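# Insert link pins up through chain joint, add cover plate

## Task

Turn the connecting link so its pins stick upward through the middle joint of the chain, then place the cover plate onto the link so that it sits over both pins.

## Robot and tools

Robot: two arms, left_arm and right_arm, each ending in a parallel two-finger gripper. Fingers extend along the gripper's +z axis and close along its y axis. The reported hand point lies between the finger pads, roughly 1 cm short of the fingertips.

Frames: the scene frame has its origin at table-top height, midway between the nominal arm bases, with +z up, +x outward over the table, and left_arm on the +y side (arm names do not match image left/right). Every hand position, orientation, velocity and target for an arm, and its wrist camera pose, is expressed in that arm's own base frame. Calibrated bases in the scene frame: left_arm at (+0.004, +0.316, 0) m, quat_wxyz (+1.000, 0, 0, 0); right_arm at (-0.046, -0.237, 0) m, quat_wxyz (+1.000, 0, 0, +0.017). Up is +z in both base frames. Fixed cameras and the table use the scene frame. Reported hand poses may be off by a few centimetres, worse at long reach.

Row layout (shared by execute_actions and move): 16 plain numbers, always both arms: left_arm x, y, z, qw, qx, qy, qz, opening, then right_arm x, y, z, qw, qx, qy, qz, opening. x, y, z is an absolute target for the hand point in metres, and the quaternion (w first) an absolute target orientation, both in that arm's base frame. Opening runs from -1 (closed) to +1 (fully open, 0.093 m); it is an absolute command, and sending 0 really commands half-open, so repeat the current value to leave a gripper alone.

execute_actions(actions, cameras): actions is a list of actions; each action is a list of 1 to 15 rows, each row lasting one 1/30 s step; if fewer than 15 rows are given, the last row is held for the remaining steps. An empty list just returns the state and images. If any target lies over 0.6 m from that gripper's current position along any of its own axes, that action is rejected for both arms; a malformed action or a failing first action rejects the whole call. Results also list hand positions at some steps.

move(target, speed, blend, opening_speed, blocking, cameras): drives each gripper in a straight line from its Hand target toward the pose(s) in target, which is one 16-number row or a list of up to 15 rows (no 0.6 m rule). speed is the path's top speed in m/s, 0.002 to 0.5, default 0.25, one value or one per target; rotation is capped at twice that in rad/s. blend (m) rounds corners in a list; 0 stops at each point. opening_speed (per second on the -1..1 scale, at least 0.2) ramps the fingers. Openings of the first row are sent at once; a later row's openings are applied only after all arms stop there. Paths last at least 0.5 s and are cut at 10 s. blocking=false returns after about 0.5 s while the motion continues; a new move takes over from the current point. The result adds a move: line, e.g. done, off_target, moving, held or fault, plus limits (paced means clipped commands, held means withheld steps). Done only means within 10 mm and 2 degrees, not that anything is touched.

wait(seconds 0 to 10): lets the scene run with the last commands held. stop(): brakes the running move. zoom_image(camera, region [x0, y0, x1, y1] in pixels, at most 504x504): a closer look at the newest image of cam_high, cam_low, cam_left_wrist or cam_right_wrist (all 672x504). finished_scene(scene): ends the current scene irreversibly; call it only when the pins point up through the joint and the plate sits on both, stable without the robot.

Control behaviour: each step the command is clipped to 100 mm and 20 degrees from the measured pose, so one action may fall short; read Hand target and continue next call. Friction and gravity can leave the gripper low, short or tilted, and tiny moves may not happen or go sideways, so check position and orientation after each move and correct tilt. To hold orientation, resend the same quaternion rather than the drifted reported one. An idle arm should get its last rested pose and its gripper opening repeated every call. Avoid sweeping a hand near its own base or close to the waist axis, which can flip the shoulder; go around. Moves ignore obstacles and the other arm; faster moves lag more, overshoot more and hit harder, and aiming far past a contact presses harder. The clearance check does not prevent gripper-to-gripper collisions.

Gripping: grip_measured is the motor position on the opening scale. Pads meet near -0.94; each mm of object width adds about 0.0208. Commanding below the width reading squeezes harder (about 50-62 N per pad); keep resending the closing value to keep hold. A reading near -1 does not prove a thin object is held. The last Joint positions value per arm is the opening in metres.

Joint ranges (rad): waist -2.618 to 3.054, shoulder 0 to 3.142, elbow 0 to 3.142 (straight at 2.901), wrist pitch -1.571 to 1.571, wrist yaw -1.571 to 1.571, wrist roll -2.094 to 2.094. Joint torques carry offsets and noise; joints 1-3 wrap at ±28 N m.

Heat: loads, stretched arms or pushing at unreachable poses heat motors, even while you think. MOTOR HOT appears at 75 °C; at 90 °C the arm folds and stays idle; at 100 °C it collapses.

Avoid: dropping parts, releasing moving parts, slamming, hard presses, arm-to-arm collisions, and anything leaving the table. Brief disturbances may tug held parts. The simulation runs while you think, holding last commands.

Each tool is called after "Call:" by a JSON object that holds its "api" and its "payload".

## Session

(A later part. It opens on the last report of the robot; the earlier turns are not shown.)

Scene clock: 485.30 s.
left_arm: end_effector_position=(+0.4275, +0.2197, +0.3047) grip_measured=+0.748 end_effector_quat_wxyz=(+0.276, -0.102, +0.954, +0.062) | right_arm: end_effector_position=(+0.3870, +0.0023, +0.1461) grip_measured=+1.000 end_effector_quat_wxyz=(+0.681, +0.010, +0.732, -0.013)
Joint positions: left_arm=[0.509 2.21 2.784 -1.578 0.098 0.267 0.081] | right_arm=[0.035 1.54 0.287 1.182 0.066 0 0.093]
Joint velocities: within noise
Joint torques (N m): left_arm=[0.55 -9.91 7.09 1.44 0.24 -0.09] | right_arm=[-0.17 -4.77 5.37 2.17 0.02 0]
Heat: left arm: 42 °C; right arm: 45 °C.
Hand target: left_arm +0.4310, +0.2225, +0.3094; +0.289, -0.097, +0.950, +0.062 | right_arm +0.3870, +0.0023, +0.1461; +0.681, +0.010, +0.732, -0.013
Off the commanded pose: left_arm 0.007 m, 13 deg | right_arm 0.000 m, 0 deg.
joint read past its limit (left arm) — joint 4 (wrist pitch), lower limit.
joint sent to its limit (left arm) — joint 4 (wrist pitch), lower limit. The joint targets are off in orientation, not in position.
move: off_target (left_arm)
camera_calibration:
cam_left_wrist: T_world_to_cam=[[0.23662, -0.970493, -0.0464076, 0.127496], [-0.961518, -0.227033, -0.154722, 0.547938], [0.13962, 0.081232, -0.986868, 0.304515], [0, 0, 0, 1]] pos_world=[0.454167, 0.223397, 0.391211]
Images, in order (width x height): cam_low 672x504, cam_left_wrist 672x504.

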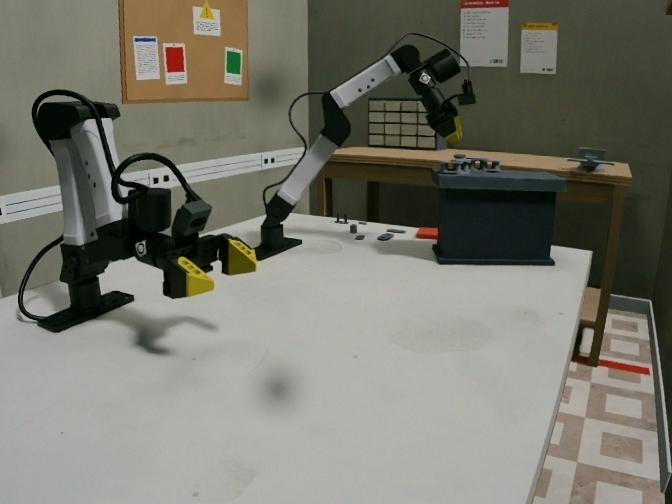

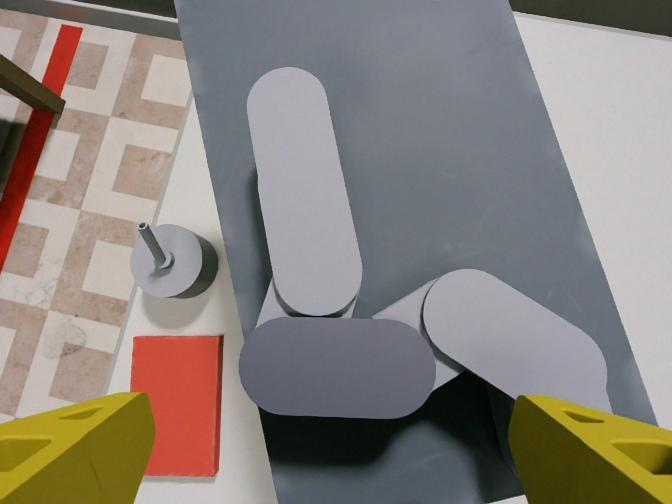

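Call:
{"api": "move", "payload": {"target": [[0.431,0.2245,0.28,0.25,-0.0943,0.9623,0.04,0.75,0.387,0.0023,0.1461,0.681,0.01,0.732,-0.013,1]], "speed": 0.06, "cameras": ["cam_left_wrist","cam_low"]}}

Call:
{"api": "zoom_image", "payload": {"camera": "cam_low", "region": [420, 130, 520, 200]}}

Scene clock: 498.60 s.
left_arm: end_effector_position=(+0.4282, +0.2217, +0.2867) grip_measured=+0.748 end_effector_quat_wxyz=(+0.255, -0.097, +0.961, +0.048) | right_arm: end_effector_position=(+0.3870, +0.0023, +0.1461) grip_measured=+1.000 end_effector_quat_wxyz=(+0.681, +0.010, +0.732, -0.013)
Joint positions: left_arm=[0.518 2.225 2.745 -1.578 0.114 0.286 0.081] | right_arm=[0.035 1.54 0.287 1.182 0.066 0 0.093]
Joint velocities: within noise
Joint torques (N m): left_arm=[0.8 -10.07 4.25 1.36 0.25 -0.11] | right_arm=[-0.31 -4.88 5.67 2.23 -0.01 -0.03]
Heat: left arm: 44 °C; right arm: 45 °C.
Hand target: left_arm +0.4308, +0.2245, +0.2800; +0.252, -0.095, +0.962, +0.041 | right_arm +0.3870, +0.0023, +0.1461; +0.681, +0.010, +0.732, -0.013
Off the commanded pose: left_arm 0.008 m, 1 deg | right_arm 0.000 m, 0 deg.
joint read past its limit (left arm) — joint 4 (wrist pitch), lower limit.
joint sent to its limit (left arm) — joint 4 (wrist pitch), lower limit. The joint targets still meet the commanded pose.
move: done
camera_calibration:
cam_left_wrist: T_world_to_cam=[[0.219863, -0.975113, -0.0285609, 0.13153], [-0.970513, -0.215672, -0.107658, 0.534088], [0.0988188, 0.0513887, -0.993778, 0.312595], [0, 0, 0, 1]] pos_world=[0.45853, 0.227381, 0.371905]
Images, in order (width x height): cam_low 672x504, cam_left_wrist 672x504.

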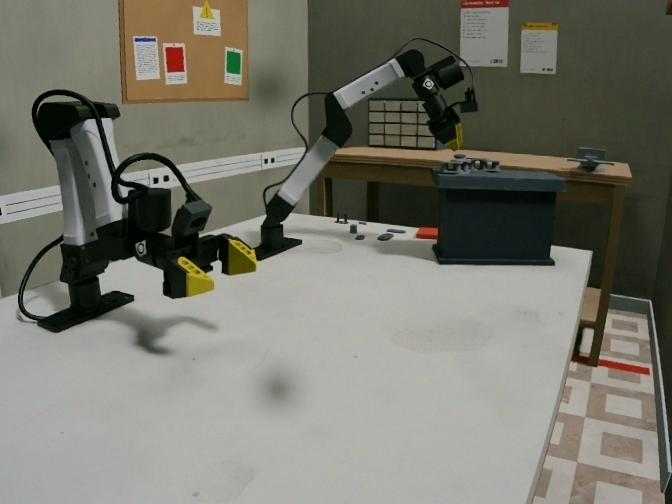

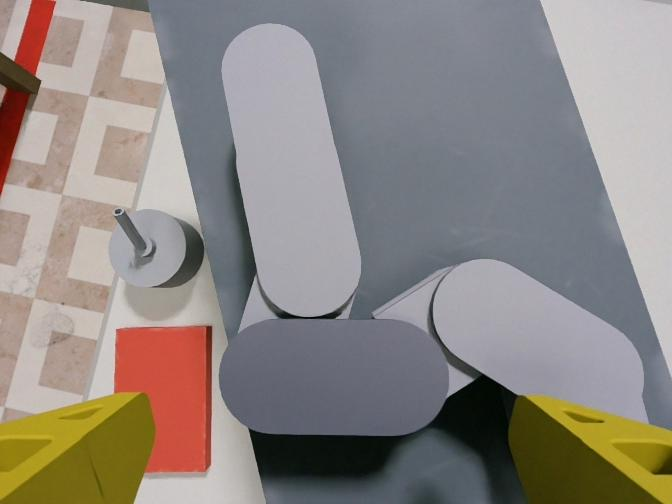

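Scaled by 5.040 from the camera's 672x504 image, which has a finer 960x720 frame.

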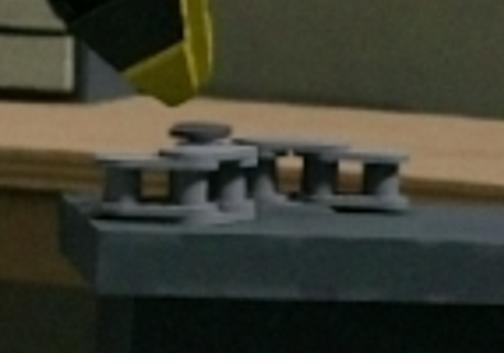

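Call:
{"api": "move", "payload": {"target": [[0.432,0.225,0.266,0.25,-0.0943,0.9623,0.04,0.75,0.387,0.0023,0.1461,0.681,0.01,0.732,-0.013,1]], "speed": 0.05, "cameras": ["cam_left_wrist","cam_low"]}}

Call:
{"api": "zoom_image", "payload": {"camera": "cam_low", "region": [420, 130, 520, 200]}}

Scene clock: 509.60 s.
left_arm: end_effector_position=(+0.4328, +0.2262, +0.2412) grip_measured=+0.748 end_effector_quat_wxyz=(+0.216, -0.101, +0.971, +0.031) | right_arm: end_effector_position=(+0.3870, +0.0023, +0.1461) grip_measured=+1.000 end_effector_quat_wxyz=(+0.681, +0.010, +0.732, -0.013)
Joint positions: left_arm=[0.522 2.197 2.515 -1.464 0.116 0.29 0.081] | right_arm=[0.035 1.54 0.287 1.182 0.066 0 0.093]
Joint velocities: within noise
Joint torques (N m): left_arm=[0.24 -16.92 4.82 1.42 0.21 -0.09] | right_arm=[-0.29 -4.75 5.49 2.22 0.02 -0.02]
Heat: left arm: 45 °C; right arm: 45 °C.
Hand target: left_arm +0.4314, +0.2248, +0.2658; +0.249, -0.094, +0.963, +0.040 | right_arm +0.3870, +0.0023, +0.1461; +0.681, +0.010, +0.732, -0.013
Off the commanded pose: left_arm 0.025 m, 4 deg | right_arm 0.000 m, 0 deg.
move: off_target (left_arm)
camera_calibration:
cam_left_wrist: T_world_to_cam=[[0.217976, -0.975952, -0.00215743, 0.128231], [-0.975686, -0.217864, -0.0239293, 0.517232], [0.0228838, 0.007321, -0.999711, 0.310989], [0, 0, 0, 1]] pos_world=[0.469588, 0.235556, 0.323552]
Images, in order (width x height): cam_low 672x504, cam_left_wrist 672x504.

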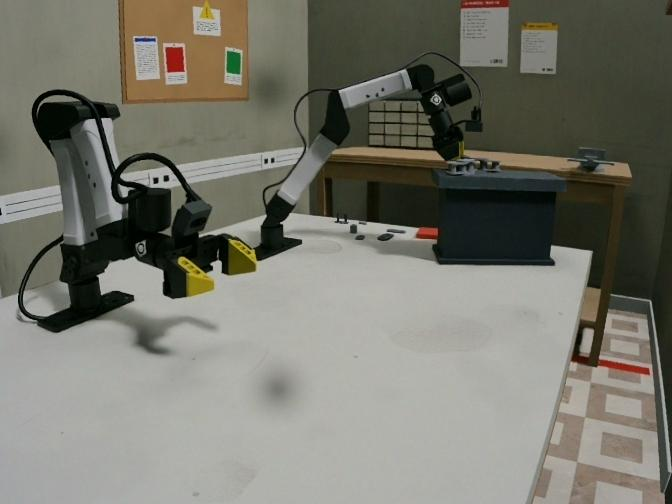

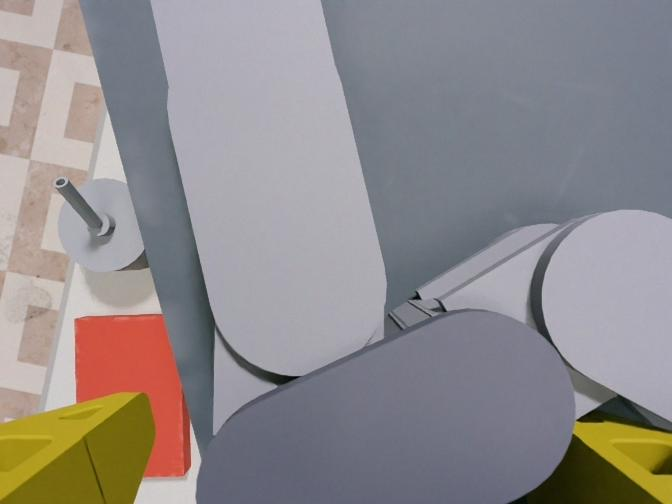

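Scaled by 5.040 from the camera's 672x504 image, which has a finer 960x720 frame.

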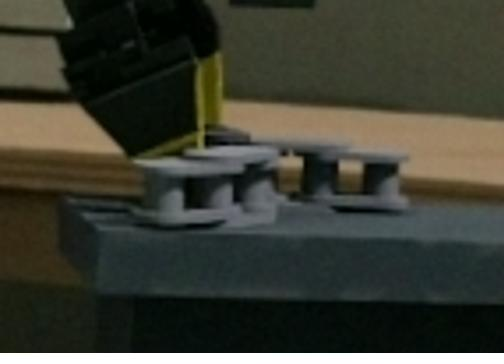

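Call:
{"api": "move", "payload": {"target": [[0.430,0.223,0.285,0.25,-0.0943,0.9623,0.04,0.75,0.387,0.0023,0.1461,0.681,0.01,0.732,-0.013,1]], "speed": 0.06, "cameras": ["cam_left_wrist","cam_low"]}}

Call:
{"api": "zoom_image", "payload": {"camera": "cam_low", "region": [420, 130, 520, 200]}}

Scene clock: 522.17 s.
left_arm: end_effector_position=(+0.4271, +0.2230, +0.2837) grip_measured=+0.748 end_effector_quat_wxyz=(+0.251, -0.097, +0.962, +0.047) | right_arm: end_effector_position=(+0.3870, +0.0023, +0.1461) grip_measured=+1.000 end_effector_quat_wxyz=(+0.681, +0.010, +0.732, -0.013)
Joint positions: left_arm=[0.522 2.216 2.717 -1.567 0.116 0.29 0.081] | right_arm=[0.035 1.54 0.287 1.182 0.066 0 0.093]
Joint velocities: within noise
Joint torques (N m): left_arm=[0.05 -10.04 6.64 1.25 0.21 -0.14] | right_arm=[-0.2 -4.63 5.26 2.24 0 -0.01]
Heat: left arm: 51 °C; right arm: 46 °C.
Hand target: left_arm +0.4297, +0.2229, +0.2846; +0.257, -0.095, +0.961, +0.043 | right_arm +0.3870, +0.0023, +0.1461; +0.681, +0.010, +0.732, -0.013
Off the commanded pose: left_arm 0.003 m, 1 deg | right_arm 0.000 m, 0 deg.
joint sent to its limit (left arm) — joint 4 (wrist pitch), lower limit. The joint targets still meet the commanded pose.
move: done
camera_calibration:
cam_left_wrist: T_world_to_cam=[[0.218961, -0.975385, -0.0260626, 0.132607], [-0.971339, -0.215365, -0.100595, 0.531327], [0.0925059, 0.0473421, -0.994586, 0.313527], [0, 0, 0, 1]] pos_world=[0.458059, 0.228929, 0.368734]
Images, in order (width x height): cam_low 672x504, cam_left_wrist 672x504.

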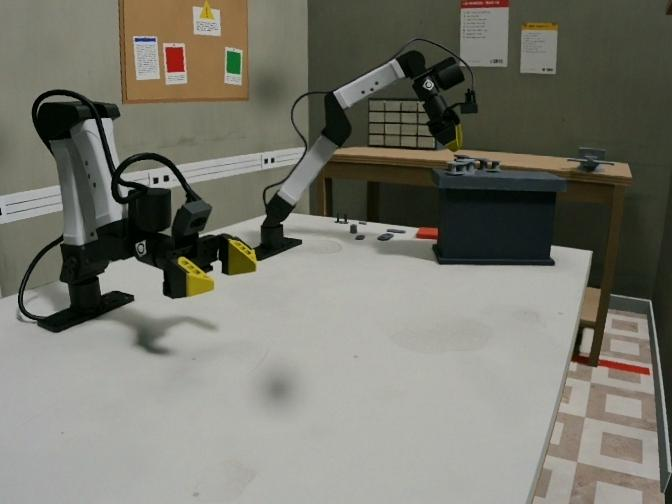

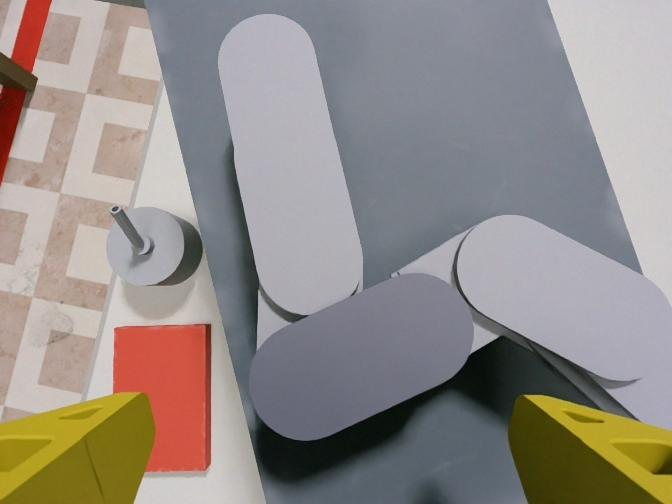

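Scaled by 5.040 from the camera's 672x504 image, which has a finer 960x720 frame.

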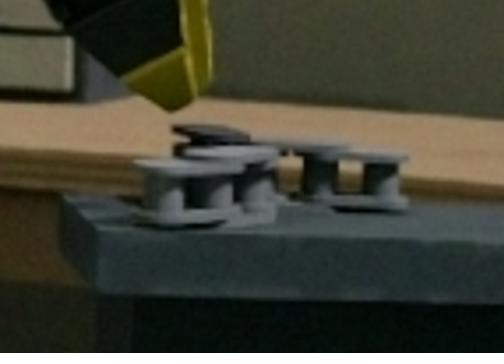

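Call:
{"api": "move", "payload": {"target": [[0.40,0.15,0.33,0.30,-0.2,0.93,0.05,0.2,0.387,0.0023,0.1461,0.681,0.01,0.732,-0.013,1]], "speed": 0.2, "cameras": ["cam_left_wrist"]}}

Scene clock: 542.20 s.
left_arm: end_effector_position=(+0.4026, +0.1508, +0.3162) grip_measured=+0.202 end_effector_quat_wxyz=(+0.279, -0.198, +0.939, +0.041) | right_arm: end_effector_position=(+0.3870, +0.0023, +0.1461) grip_measured=+1.000 end_effector_quat_wxyz=(+0.681, +0.010, +0.732, -0.013)
Joint positions: left_arm=[0.36 1.878 2.3 -1.421 0.003 -0.056 0.055] | right_arm=[0.035 1.54 0.287 1.182 0.066 0 0.093]
Joint velocities: left_arm=[within noise] | right_arm=[-0.007 0.017 0.007 0.007 -0.183 -0.007 0]
Joint torques (N m): left_arm=[-0.75 -12.3 4.55 1.61 -0.15 -0.27] | right_arm=[-0.16 -4.71 5.42 2.21 0.03 0.02]
Heat: left arm: 51 °C; right arm: 46 °C.
Hand target: left_arm +0.3997, +0.1499, +0.3300; +0.300, -0.200, +0.931, +0.050 | right_arm +0.3870, +0.0023, +0.1461; +0.681, +0.010, +0.732, -0.013
Off the commanded pose: left_arm 0.014 m, 3 deg | right_arm 0.000 m, 0 deg.
move: off_target (left_arm)
camera_calibration:
cam_left_wrist: T_world_to_cam=[[0.400509, -0.915022, 0.0482397, -0.0372703], [-0.902159, -0.402995, -0.153961, 0.512482], [0.160318, 0.0181426, -0.986899, 0.326216], [0, 0, 0, 1]] pos_world=[0.424969, 0.166506, 0.402642]
Images, in order (width x height): cam_left_wrist 672x504.

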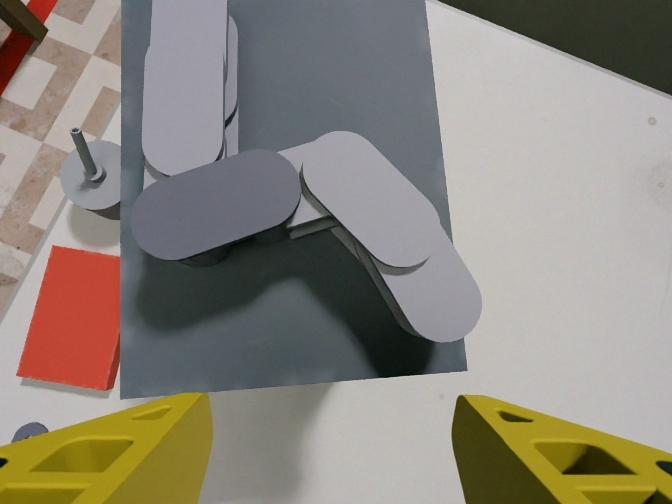

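Call:
{"api": "move", "payload": {"target": [[0.4735,0.2405,0.300,0.211,-0.2171,0.9519,0.0481,-0.04,0.387,0.0023,0.1461,0.681,0.01,0.732,-0.013,1]], "speed": 0.15, "cameras": ["cam_left_wrist"]}}

Scene clock: 678.77 s.
left_arm: end_effector_position=(+0.4672, +0.2361, +0.2927) grip_measured=-0.038 end_effector_quat_wxyz=(+0.310, -0.215, +0.923, +0.074) | right_arm: end_effector_position=(+0.3870, +0.0023, +0.1461) grip_measured=+1.000 end_effector_quat_wxyz=(+0.681, +0.010, +0.732, -0.013)
Joint positions: left_arm=[0.469 2.305 2.839 -1.457 0.002 0.01 0.043] | right_arm=[0.035 1.54 0.287 1.182 0.066 0 0.093]
Joint velocities: within noise
Joint torques (N m): left_arm=[0.32 -10.99 7.21 1.7 0.09 -0.04] | right_arm=[-0.23 -4.67 5.48 2.18 0.04 -0.01]
Heat: left arm: 59 °C; right arm: 47 °C.
Hand target: left_arm +0.4725, +0.2400, +0.2996; +0.328, -0.210, +0.918, +0.077 | right_arm +0.3870, +0.0023, +0.1461; +0.681, +0.010, +0.732, -0.013
Off the commanded pose: left_arm 0.011 m, 12 deg | right_arm 0.000 m, 0 deg.
elbow stopped short (left arm): the move would have taken joint 3 (elbow) straighter than the controller allows.
move: off_target (left_arm)
camera_calibration:
cam_left_wrist: T_world_to_cam=[[0.448949, -0.89348, 0.0117572, -0.00098188], [-0.868194, -0.439281, -0.230806, 0.616744], [0.211385, 0.0934127, -0.972929, 0.245384], [0, 0, 0, 1]] pos_world=[0.484024, 0.247124, 0.381101]
Images, in order (width x height): cam_left_wrist 672x504.

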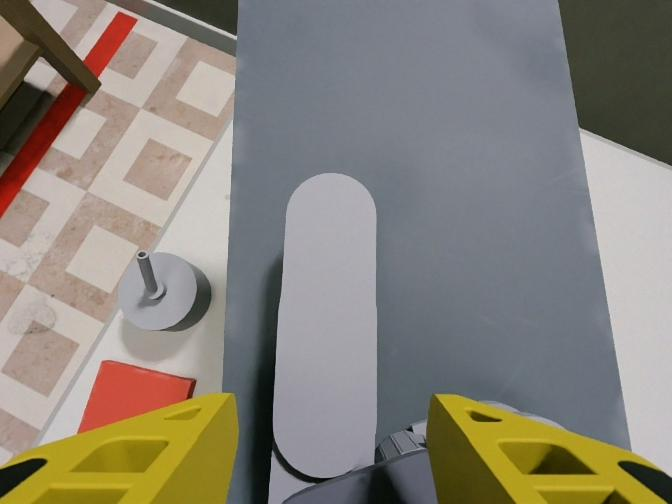

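Call:
{"api": "move", "payload": {"target": [[0.4755,0.2435,0.262,0.19,-0.2171,0.9559,0.0451,-0.04,0.387,0.0023,0.1461,0.681,0.01,0.732,-0.013,1]], "speed": 0.08, "cameras": ["cam_left_wrist","cam_low"]}}

Call:
{"api": "zoom_image", "payload": {"camera": "cam_low", "region": [420, 130, 520, 200]}}

Scene clock: 693.90 s.
left_arm: end_effector_position=(+0.4740, +0.2396, +0.2620) grip_measured=-0.038 end_effector_quat_wxyz=(+0.278, -0.215, +0.934, +0.068) | right_arm: end_effector_position=(+0.3870, +0.0023, +0.1461) grip_measured=+1.000 end_effector_quat_wxyz=(+0.681, +0.010, +0.732, -0.013)
Joint positions: left_arm=[0.469 2.363 2.839 -1.466 0.002 0.015 0.043] | right_arm=[0.035 1.54 0.287 1.182 0.066 0 0.093]
Joint velocities: within noise
Joint torques (N m): left_arm=[0.55 -10.89 7.32 1.33 0.06 -0.05] | right_arm=[-0.23 -4.6 5.57 2.22 -0.01 0.01]
Heat: left arm: 58 °C; right arm: 47 °C.
Hand target: left_arm +0.4750, +0.2432, +0.2614; +0.281, -0.213, +0.933, +0.068 | right_arm +0.3870, +0.0023, +0.1461; +0.681, +0.010, +0.732, -0.013
Off the commanded pose: left_arm 0.004 m, 11 deg | right_arm 0.000 m, 0 deg.
elbow stopped short (left arm): the move would have taken joint 3 (elbow) straighter than the controller allows.
move: off_target (left_arm)
camera_calibration:
cam_left_wrist: T_world_to_cam=[[0.445681, -0.895146, 0.00900438, 0.00207228], [-0.882248, -0.440919, -0.165013, 0.606956], [0.151681, 0.065599, -0.98625, 0.252193], [0, 0, 0, 1]] pos_world=[0.496309, 0.25293, 0.348862]
Images, in order (width x height): cam_low 672x504, cam_left_wrist 672x504.

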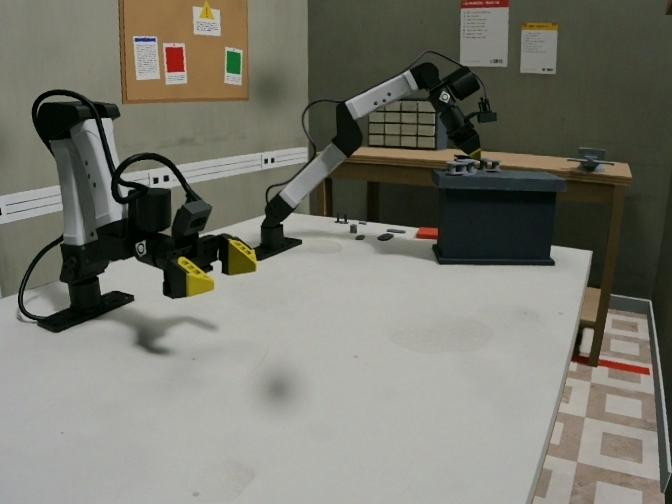

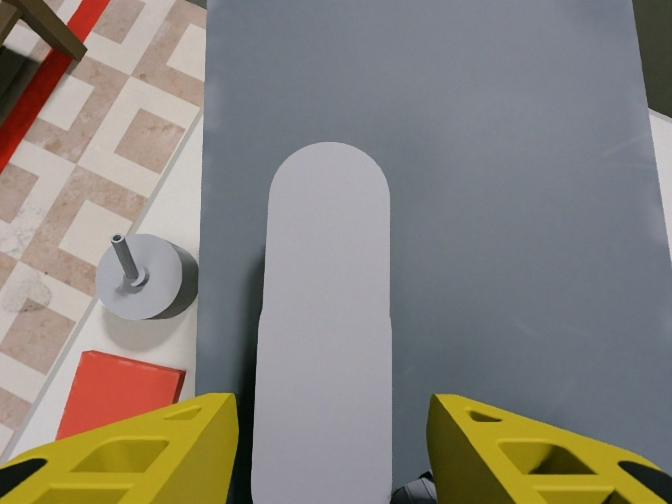

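Scaled by 5.040 from the camera's 672x504 image, which has a finer 960x720 frame.

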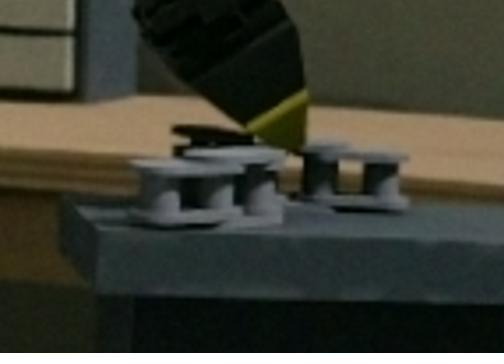

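Call:
{"api": "move", "payload": {"target": [[0.4745,0.2435,0.246,0.19,-0.2171,0.9559,0.0451,-0.04,0.387,0.0023,0.1461,0.681,0.01,0.732,-0.013,1]], "speed": 0.06, "cameras": ["cam_left_wrist","cam_low"]}}

Call:
{"api": "zoom_image", "payload": {"camera": "cam_low", "region": [420, 130, 520, 200]}}

Scene clock: 701.03 s.
left_arm: end_effector_position=(+0.4758, +0.2405, +0.2554) grip_measured=-0.038 end_effector_quat_wxyz=(+0.273, -0.215, +0.935, +0.066) | right_arm: end_effector_position=(+0.3870, +0.0023, +0.1461) grip_measured=+1.000 end_effector_quat_wxyz=(+0.681, +0.010, +0.732, -0.013)
Joint positions: left_arm=[0.469 2.379 2.845 -1.469 0.002 0.015 0.043] | right_arm=[0.035 1.54 0.287 1.182 0.066 0 0.093]
Joint velocities: within noise
Joint torques (N m): left_arm=[0.66 -10.06 6.84 1.11 0.07 -0.04] | right_arm=[-0.35 -4.86 5.45 2.2 0 -0.04]
Heat: left arm: 57 °C; right arm: 47 °C.
Hand target: left_arm +0.4740, +0.2432, +0.2455; +0.259, -0.214, +0.940, +0.062 | right_arm +0.3870, +0.0023, +0.1461; +0.681, +0.010, +0.732, -0.013
Off the commanded pose: left_arm 0.010 m, 10 deg | right_arm 0.000 m, 0 deg.
elbow stopped short (left arm): the move would have taken joint 3 (elbow) straighter than the controller allows.
move: off_target (left_arm)
camera_calibration:
cam_left_wrist: T_world_to_cam=[[0.445783, -0.895095, 0.00908836, 0.00206301], [-0.884031, -0.441822, -0.152584, 0.605752], [0.140593, 0.059985, -0.988249, 0.2525], [0, 0, 0, 1]] pos_world=[0.499085, 0.254335, 0.341942]
Images, in order (width x height): cam_low 672x504, cam_left_wrist 672x504.

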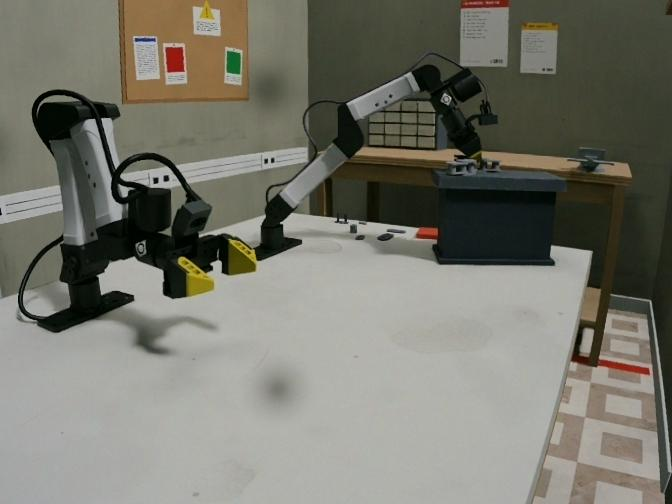

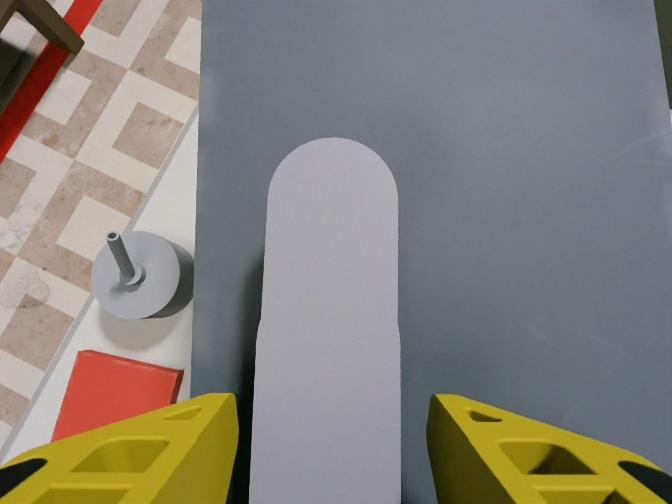

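Scaled by 5.040 from the camera's 672x504 image, which has a finer 960x720 frame.

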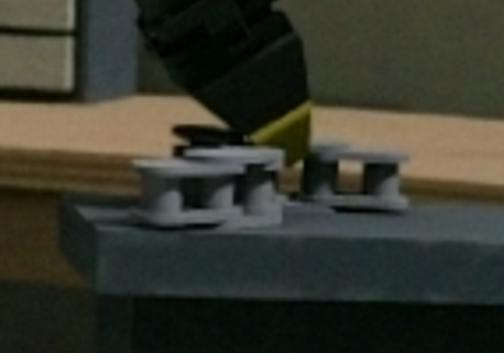

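Call:
{"api": "move", "payload": {"target": [[0.4745,0.2435,0.248,0.19,-0.2171,0.9559,0.0451,-0.6,0.387,0.0023,0.1461,0.681,0.01,0.732,-0.013,1]], "speed": 0.06, "opening_speed": 0.8, "cameras": []}}

Call:
{"api": "move", "payload": {"target": [[0.44,0.223,0.252,0.19,-0.2171,0.9559,0.0451,-0.6,0.387,0.0023,0.1461,0.681,0.01,0.732,-0.013,1],[0.3960,0.2030,0.251,0.15,-0.22,0.964,0.03,-0.6,0.387,0.0023,0.1461,0.681,0.01,0.732,-0.013,1]], "speed": 0.05, "blend": 0.01, "cameras": ["cam_left_wrist","cam_low","cam_high"]}}

Call:
{"api": "zoom_image", "payload": {"camera": "cam_low", "region": [400, 130, 520, 210]}}

Scene clock: 710.67 s.
left_arm: end_effector_position=(+0.4759, +0.2404, +0.2554) grip_measured=-0.460 end_effector_quat_wxyz=(+0.273, -0.215, +0.935, +0.066) | right_arm: end_effector_position=(+0.3870, +0.0023, +0.1461) grip_measured=+1.000 end_effector_quat_wxyz=(+0.681, +0.010, +0.732, -0.013)
Joint positions: left_arm=[0.469 2.379 2.845 -1.469 0.003 0.015 0.023] | right_arm=[0.035 1.54 0.287 1.182 0.066 0 0.093]
Joint velocities: within noise
Joint torques (N m): left_arm=[0.65 -10.39 6.83 1.14 0.06 -0.05] | right_arm=[-0.34 -4.7 5.49 2.23 0 -0.02]
Heat: left arm: 56 °C; right arm: 47 °C.
Hand target: left_arm +0.4740, +0.2432, +0.2475; +0.261, -0.214, +0.939, +0.063 | right_arm +0.3870, +0.0023, +0.1461; +0.681, +0.010, +0.732, -0.013
Off the commanded pose: left_arm 0.008 m, 10 deg | right_arm 0.000 m, 0 deg.
elbow stopped short (left arm): the move would have taken joint 3 (elbow) straighter than the controller allows.
move: off_target (left_arm)
No camera images: "cameras" was empty.

Scene clock: 713.53 s.
left_arm: end_effector_position=(+0.4169, +0.2121, +0.2533) grip_measured=-0.460 end_effector_quat_wxyz=(+0.199, -0.221, +0.954, +0.047) | right_arm: end_effector_position=(+0.3870, +0.0023, +0.1461) grip_measured=+1.000 end_effector_quat_wxyz=(+0.681, +0.010, +0.732, -0.013)
Joint positions: left_arm=[0.472 2.128 2.465 -1.497 0.004 0.016 0.023] | right_arm=[0.035 1.54 0.287 1.182 0.066 0 0.093]
Joint velocities: within noise
Joint torques (N m): left_arm=[0.64 -13.75 3.43 0.35 0.14 -0.04] | right_arm=[-0.08 -4.81 5.39 2.23 0 -0.03]
Heat: left arm: 57 °C; right arm: 47 °C.
Hand target: left_arm +0.3968, +0.2032, +0.2512; +0.167, -0.220, +0.961, +0.034 | right_arm +0.3870, +0.0023, +0.1461; +0.681, +0.010, +0.732, -0.013
Off the commanded pose: left_arm 0.023 m, 6 deg | right_arm 0.000 m, 0 deg.
joint sent to its limit (left arm) — joint 4 (wrist pitch), lower limit. The joint targets still meet the commanded pose.
move: off_target (left_arm)
camera_calibration:
cam_left_wrist: T_world_to_cam=[[0.449188, -0.893362, 0.0116049, 0.000510231], [-0.893435, -0.449178, 0.00359158, 0.506721], [0.00200406, -0.0119815, -0.999926, 0.336369], [0, 0, 0, 1]] pos_world=[0.451819, 0.232094, 0.334518]
Images, in order (width x height): cam_high 672x504, cam_low 672x504, cam_left_wrist 672x504.

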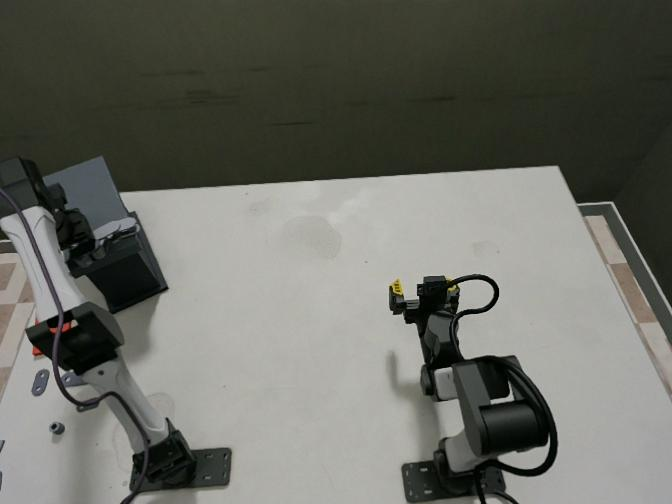

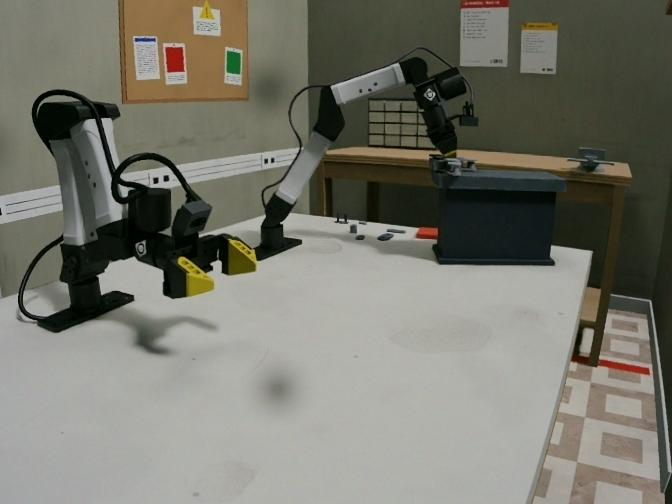

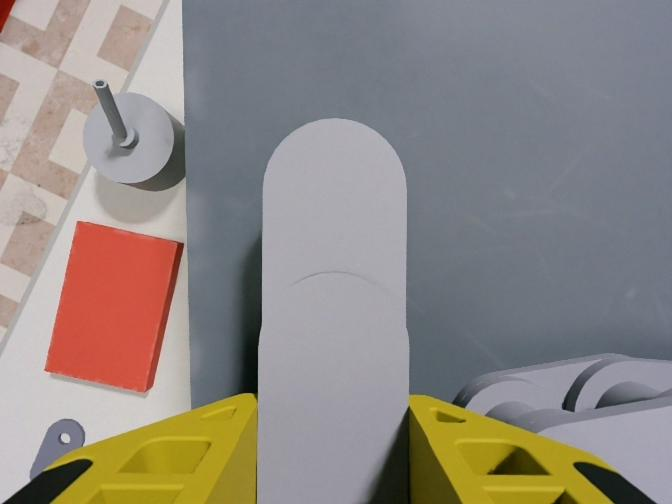

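Scaled by 4.200 from the camera's 672x504 image, which has a finer 960x720 frame.

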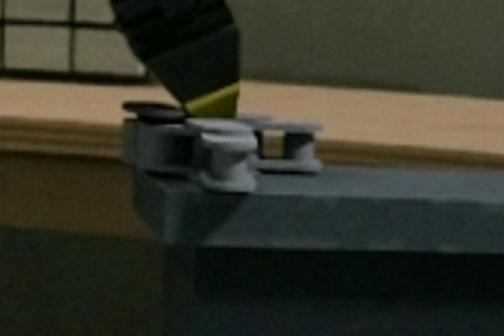

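Call:
{"api": "move", "payload": {"target": [[0.3800,0.1950,0.251,0.15,-0.22,0.964,0.03,-0.6,0.387,0.0023,0.1461,0.681,0.01,0.732,-0.013,1]], "speed": 0.05, "cameras": ["cam_left_wrist","cam_low"]}}

Call:
{"api": "zoom_image", "payload": {"camera": "cam_low", "region": [400, 130, 520, 210]}}

Scene clock: 719.80 s.
left_arm: end_effector_position=(+0.4008, +0.2038, +0.2530) grip_measured=-0.460 end_effector_quat_wxyz=(+0.184, -0.222, +0.957, +0.043) | right_arm: end_effector_position=(+0.3870, +0.0023, +0.1461) grip_measured=+1.000 end_effector_quat_wxyz=(+0.681, +0.010, +0.732, -0.013)
Joint positions: left_arm=[0.472 2.062 2.372 -1.5 0.005 0.016 0.023] | right_arm=[0.035 1.54 0.287 1.182 0.066 0 0.093]
Joint velocities: within noise
Joint torques (N m): left_arm=[0.72 -13.27 3.49 0.33 0.14 -0.03] | right_arm=[-0.27 -4.64 5.41 2.22 0.04 0.01]
Heat: left arm: 56 °C; right arm: 47 °C.
Hand target: left_arm +0.3809, +0.1952, +0.2513; +0.154, -0.220, +0.963, +0.031 | right_arm +0.3870, +0.0023, +0.1461; +0.681, +0.010, +0.732, -0.013
Off the commanded pose: left_arm 0.023 m, 4 deg | right_arm 0.000 m, 0 deg.
joint sent to its limit (left arm) — joint 4 (wrist pitch), lower limit. The joint targets still meet the commanded pose.
move: off_target (left_arm)
camera_calibration:
cam_left_wrist: T_world_to_cam=[[0.449069, -0.893416, 0.0120064, 0.000293889], [-0.893125, -0.448455, 0.0348618, 0.480444], [-0.0257618, -0.0263786, -0.99932, 0.349886], [0, 0, 0, 1]] pos_world=[0.437978, 0.224949, 0.332895]
Images, in order (width x height): cam_low 672x504, cam_left_wrist 672x504.

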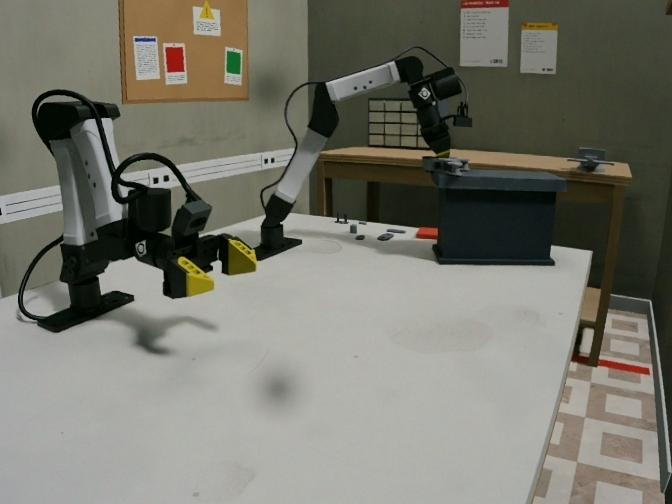

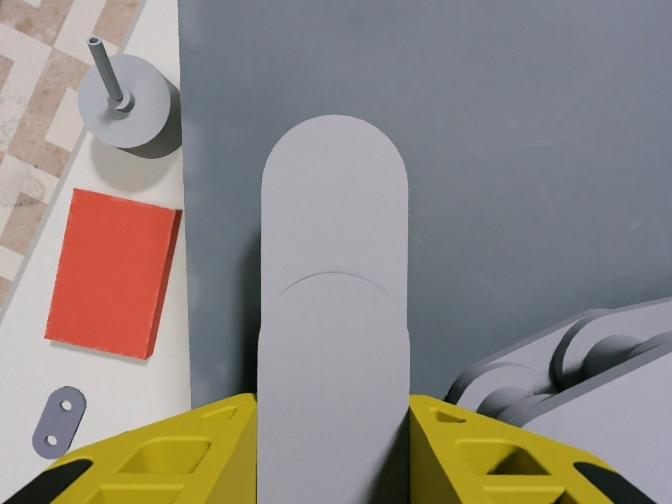

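Scaled by 4.200 from the camera's 672x504 image, which has a finer 960x720 frame.

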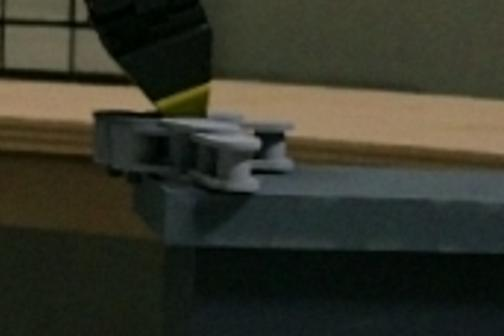

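Call:
{"api": "move", "payload": {"target": [[0.400,0.2035,0.252,0.15,-0.22,0.964,0.03,-0.1,0.387,0.0023,0.1461,0.681,0.01,0.732,-0.013,1],[0.400,0.2035,0.30,0.18,-0.22,0.958,0.04,-0.1,0.387,0.0023,0.1461,0.681,0.01,0.732,-0.013,1],[0.31,0.15,0.34,0.21,-0.236,0.947,0.05,0.5,0.387,0.0023,0.1461,0.681,0.01,0.732,-0.013,1]], "speed": [0.05,0.08,0.2], "opening_speed": 0.8, "cameras": ["cam_left_wrist","cam_low"]}}

Call:
{"api": "zoom_image", "payload": {"camera": "cam_low", "region": [400, 130, 520, 210]}}

Scene clock: 729.30 s.
left_arm: end_effector_position=(+0.3114, +0.1505, +0.3370) grip_measured=+0.498 end_effector_quat_wxyz=(+0.245, -0.231, +0.940, +0.052) | right_arm: end_effector_position=(+0.3870, +0.0023, +0.1461) grip_measured=+1.000 end_effector_quat_wxyz=(+0.681, +0.010, +0.732, -0.013)
Joint positions: left_arm=[0.451 1.663 2.175 -1.577 0.002 -0.031 0.069] | right_arm=[0.035 1.54 0.287 1.182 0.066 0 0.093]
Joint velocities: within noise
Joint torques (N m): left_arm=[-0.88 -7.65 4.22 1.35 -0.15 -0.29] | right_arm=[-0.23 -4.67 5.38 2.22 -0.05 -0.01]
Heat: left arm: 57 °C; right arm: 47 °C.
Hand target: left_arm +0.3099, +0.1501, +0.3395; +0.250, -0.234, +0.938, +0.058 | right_arm +0.3870, +0.0023, +0.1461; +0.681, +0.010, +0.732, -0.013
Off the commanded pose: left_arm 0.003 m, 4 deg | right_arm 0.000 m, 0 deg.
joint read past its limit (left arm) — joint 4 (wrist pitch), lower limit.
joint sent to its limit (left arm) — joint 4 (wrist pitch), lower limit. The joint targets are off in orientation, not in position.
move: off_target (left_arm); target 3's new opening was sent with left_arm's hand 0.003 m and 4 deg from that target
camera_calibration:
cam_left_wrist: T_world_to_cam=[[0.466718, -0.883856, 0.0312042, -0.0215193], [-0.879304, -0.467521, -0.0908173, 0.414629], [0.094858, 0.0149481, -0.995379, 0.384994], [0, 0, 0, 1]] pos_world=[0.338109, 0.169073, 0.421541]
Images, in order (width x height): cam_low 672x504, cam_left_wrist 672x504.

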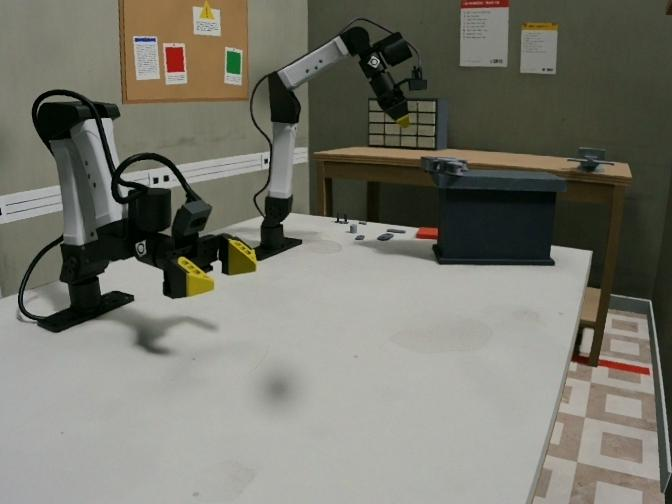

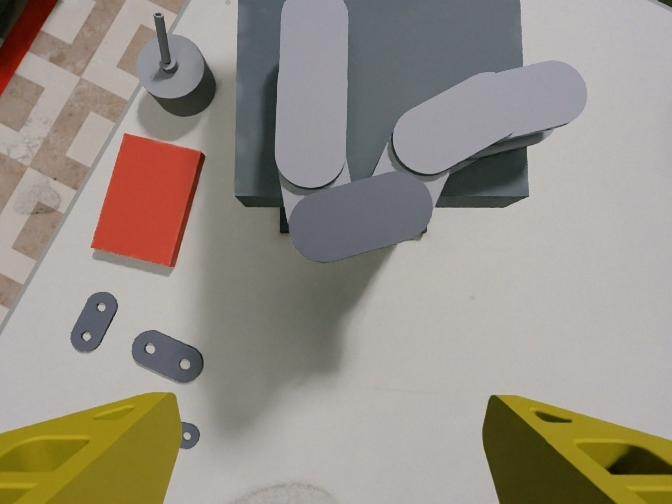

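Scaled by 4.200 from the camera's 672x504 image, which has a finer 960x720 frame.

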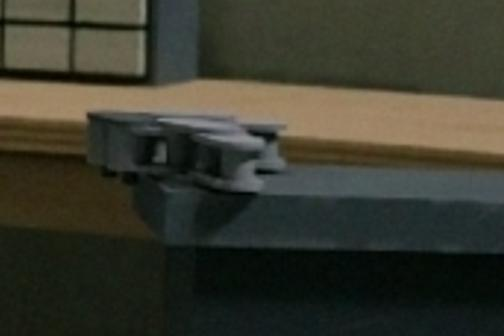

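Call:
{"api": "move", "payload": {"target": [[0.28,0.10,0.31,0.561,0.0923,0.701,0.4305,1,0.387,0.0023,0.1461,0.681,0.01,0.732,-0.013,1],[0.285,0.107,0.25,0.3265,0.3154,0.619,0.6409,1,0.387,0.0023,0.1461,0.681,0.01,0.732,-0.013,1]], "speed": 0.25, "cameras": ["cam_left_wrist","cam_low"]}}

Scene clock: 774.63 s.
left_arm: end_effector_position=(+0.2852, +0.1072, +0.2505) grip_measured=+1.000 end_effector_quat_wxyz=(+0.329, +0.318, +0.621, +0.636) | right_arm: end_effector_position=(+0.3870, +0.0023, +0.1461) grip_measured=+1.000 end_effector_quat_wxyz=(+0.681, +0.010, +0.732, -0.013)
Joint positions: left_arm=[0.063 0.753 0.312 0.472 -0.557 1.584 0.093] | right_arm=[0.035 1.54 0.287 1.182 0.066 0 0.093]
Joint velocities: within noise
Joint torques (N m): left_arm=[-0.99 -0.17 6.02 2.13 -0.16 -0.15] | right_arm=[-0.24 -4.74 5.3 2.21 -0.05 0.03]
Heat: left arm: 47 °C; right arm: 47 °C.
Hand target: left_arm +0.2849, +0.1070, +0.2500; +0.326, +0.316, +0.619, +0.641 | right_arm +0.3870, +0.0023, +0.1461; +0.681, +0.010, +0.732, -0.013
Off the commanded pose: left_arm 0.001 m, 1 deg | right_arm 0.000 m, 0 deg.
move: done
camera_calibration:
cam_left_wrist: T_world_to_cam=[[0.024331, -0.0044479, -0.999694, 0.245172], [-0.859763, 0.510166, -0.0231951, 0.23622], [0.510113, 0.860064, 0.00858871, -0.158449], [0, 0, 0, 1]] pos_world=[0.277955, 0.0168559, 0.251937]
Images, in order (width x height): cam_low 672x504, cam_left_wrist 672x504.

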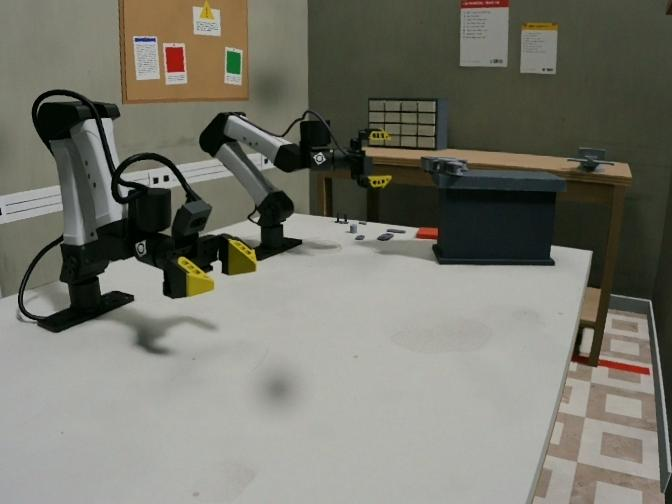

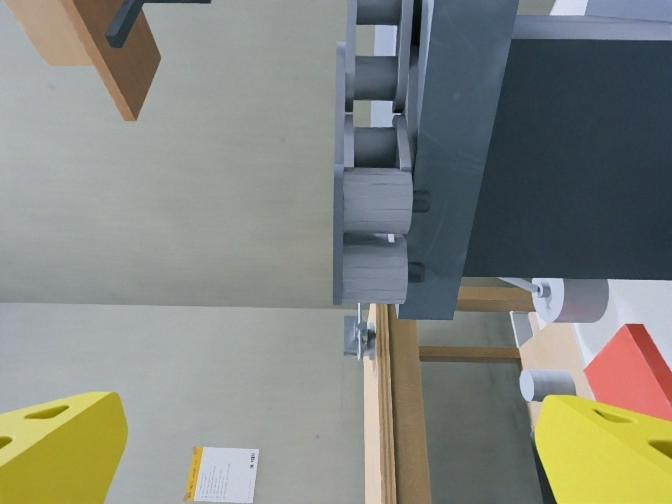

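Call:
{"api": "move", "payload": {"target": [[0.375,0.168,0.254,0.3265,0.3154,0.619,0.6409,1,0.387,0.0023,0.1461,0.681,0.01,0.732,-0.013,1]], "speed": 0.1, "cameras": ["cam_left_wrist","cam_low"]}}

Call:
{"api": "zoom_image", "payload": {"camera": "cam_low", "region": [380, 110, 520, 210]}}

Scene clock: 792.90 s.
left_arm: end_effector_position=(+0.3683, +0.1656, +0.2366) grip_measured=+1.000 end_effector_quat_wxyz=(+0.311, +0.326, +0.632, +0.631) | right_arm: end_effector_position=(+0.3870, +0.0023, +0.1461) grip_measured=+1.000 end_effector_quat_wxyz=(+0.681, +0.010, +0.732, -0.013)
Joint positions: left_arm=[0.274 1.307 0.531 0.764 -0.364 1.585 0.093] | right_arm=[0.035 1.54 0.287 1.182 0.066 0 0.093]
Joint velocities: within noise
Joint torques (N m): left_arm=[0.59 -3.79 9.07 2.22 0.16 -0.25] | right_arm=[-0.29 -4.64 5.53 2.22 -0.03 0.01]
Heat: left arm: 44 °C; right arm: 47 °C.
Hand target: left_arm +0.3739, +0.1677, +0.2540; +0.326, +0.315, +0.619, +0.641 | right_arm +0.3870, +0.0023, +0.1461; +0.681, +0.010, +0.732, -0.013
Off the commanded pose: left_arm 0.019 m, 3 deg | right_arm 0.000 m, 0 deg.
move: off_target (left_arm)
camera_calibration:
cam_left_wrist: T_world_to_cam=[[-0.0185949, -0.00920935, -0.999785, 0.246204], [-0.868628, 0.495329, 0.0115928, 0.275009], [0.495116, 0.868656, -0.0172101, -0.240765], [0, 0, 0, 1]] pos_world=[0.362665, 0.0751894, 0.238819]
Images, in order (width x height): cam_low 672x504, cam_left_wrist 672x504.

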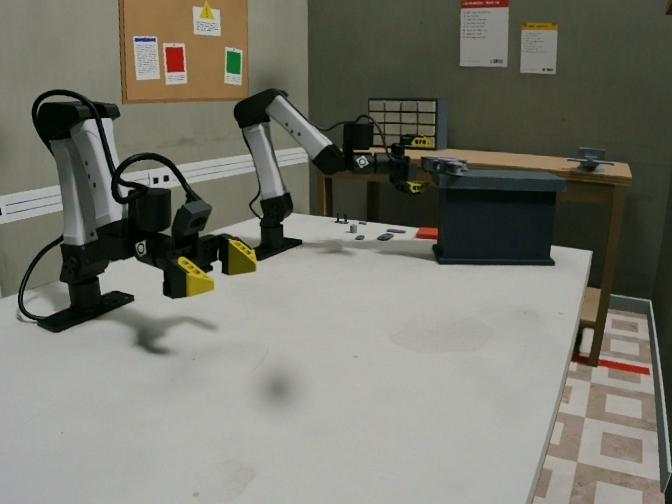

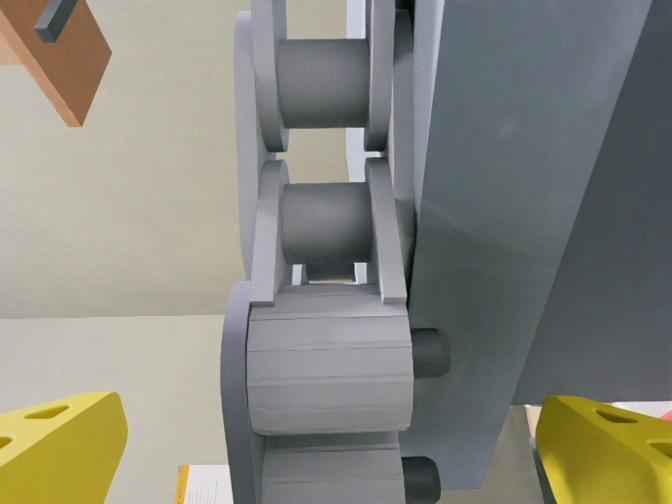

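Scaled by 3.600 from the camera's 672x504 image, which has a finer 960x720 frame.

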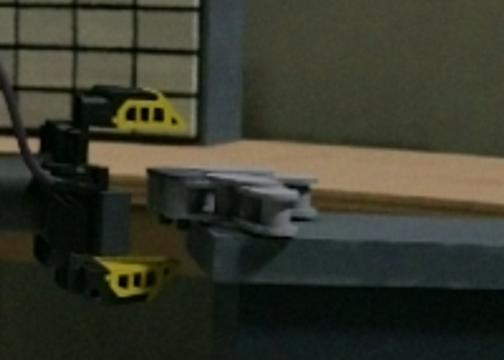

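Call:
{"api": "move", "payload": {"target": [[0.379,0.162,0.256,0.3265,0.3154,0.619,0.6409,1,0.387,0.0023,0.1461,0.681,0.01,0.732,-0.013,1]], "speed": 0.06, "cameras": ["cam_left_wrist"]}}

Scene clock: 814.40 s.
left_arm: end_effector_position=(+0.3730, +0.1616, +0.2405) grip_measured=+1.000 end_effector_quat_wxyz=(+0.317, +0.328, +0.628, +0.631) | right_arm: end_effector_position=(+0.3870, +0.0023, +0.1461) grip_measured=+1.000 end_effector_quat_wxyz=(+0.681, +0.010, +0.732, -0.013)
Joint positions: left_arm=[0.261 1.314 0.545 0.765 -0.363 1.585 0.093] | right_arm=[0.035 1.54 0.287 1.182 0.066 0 0.093]
Joint velocities: within noise
Joint torques (N m): left_arm=[-0.9 -3.89 9.06 2.15 -0.11 -0.25] | right_arm=[-0.31 -4.75 5.39 2.24 0 0]
Heat: left arm: 45 °C; right arm: 47 °C.
Hand target: left_arm +0.3782, +0.1618, +0.2560; +0.327, +0.315, +0.619, +0.641 | right_arm +0.3870, +0.0023, +0.1461; +0.681, +0.010, +0.732, -0.013
Off the commanded pose: left_arm 0.017 m, 2 deg | right_arm 0.000 m, 0 deg.
move: off_target (left_arm)
camera_calibration:
cam_left_wrist: T_world_to_cam=[[-0.0109755, -0.0069012, -0.999916, 0.246965], [-0.862005, 0.506864, 0.00596347, 0.278106], [0.506781, 0.861998, -0.011512, -0.244164], [0, 0, 0, 1]] pos_world=[0.366177, 0.0712107, 0.242475]
Images, in order (width x height): cam_left_wrist 672x504.

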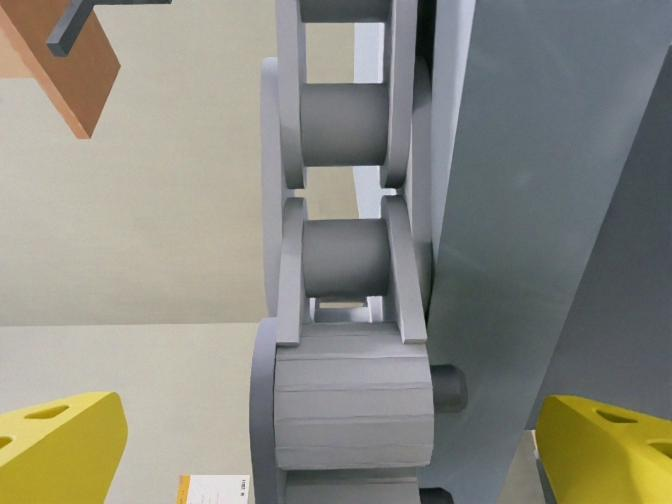

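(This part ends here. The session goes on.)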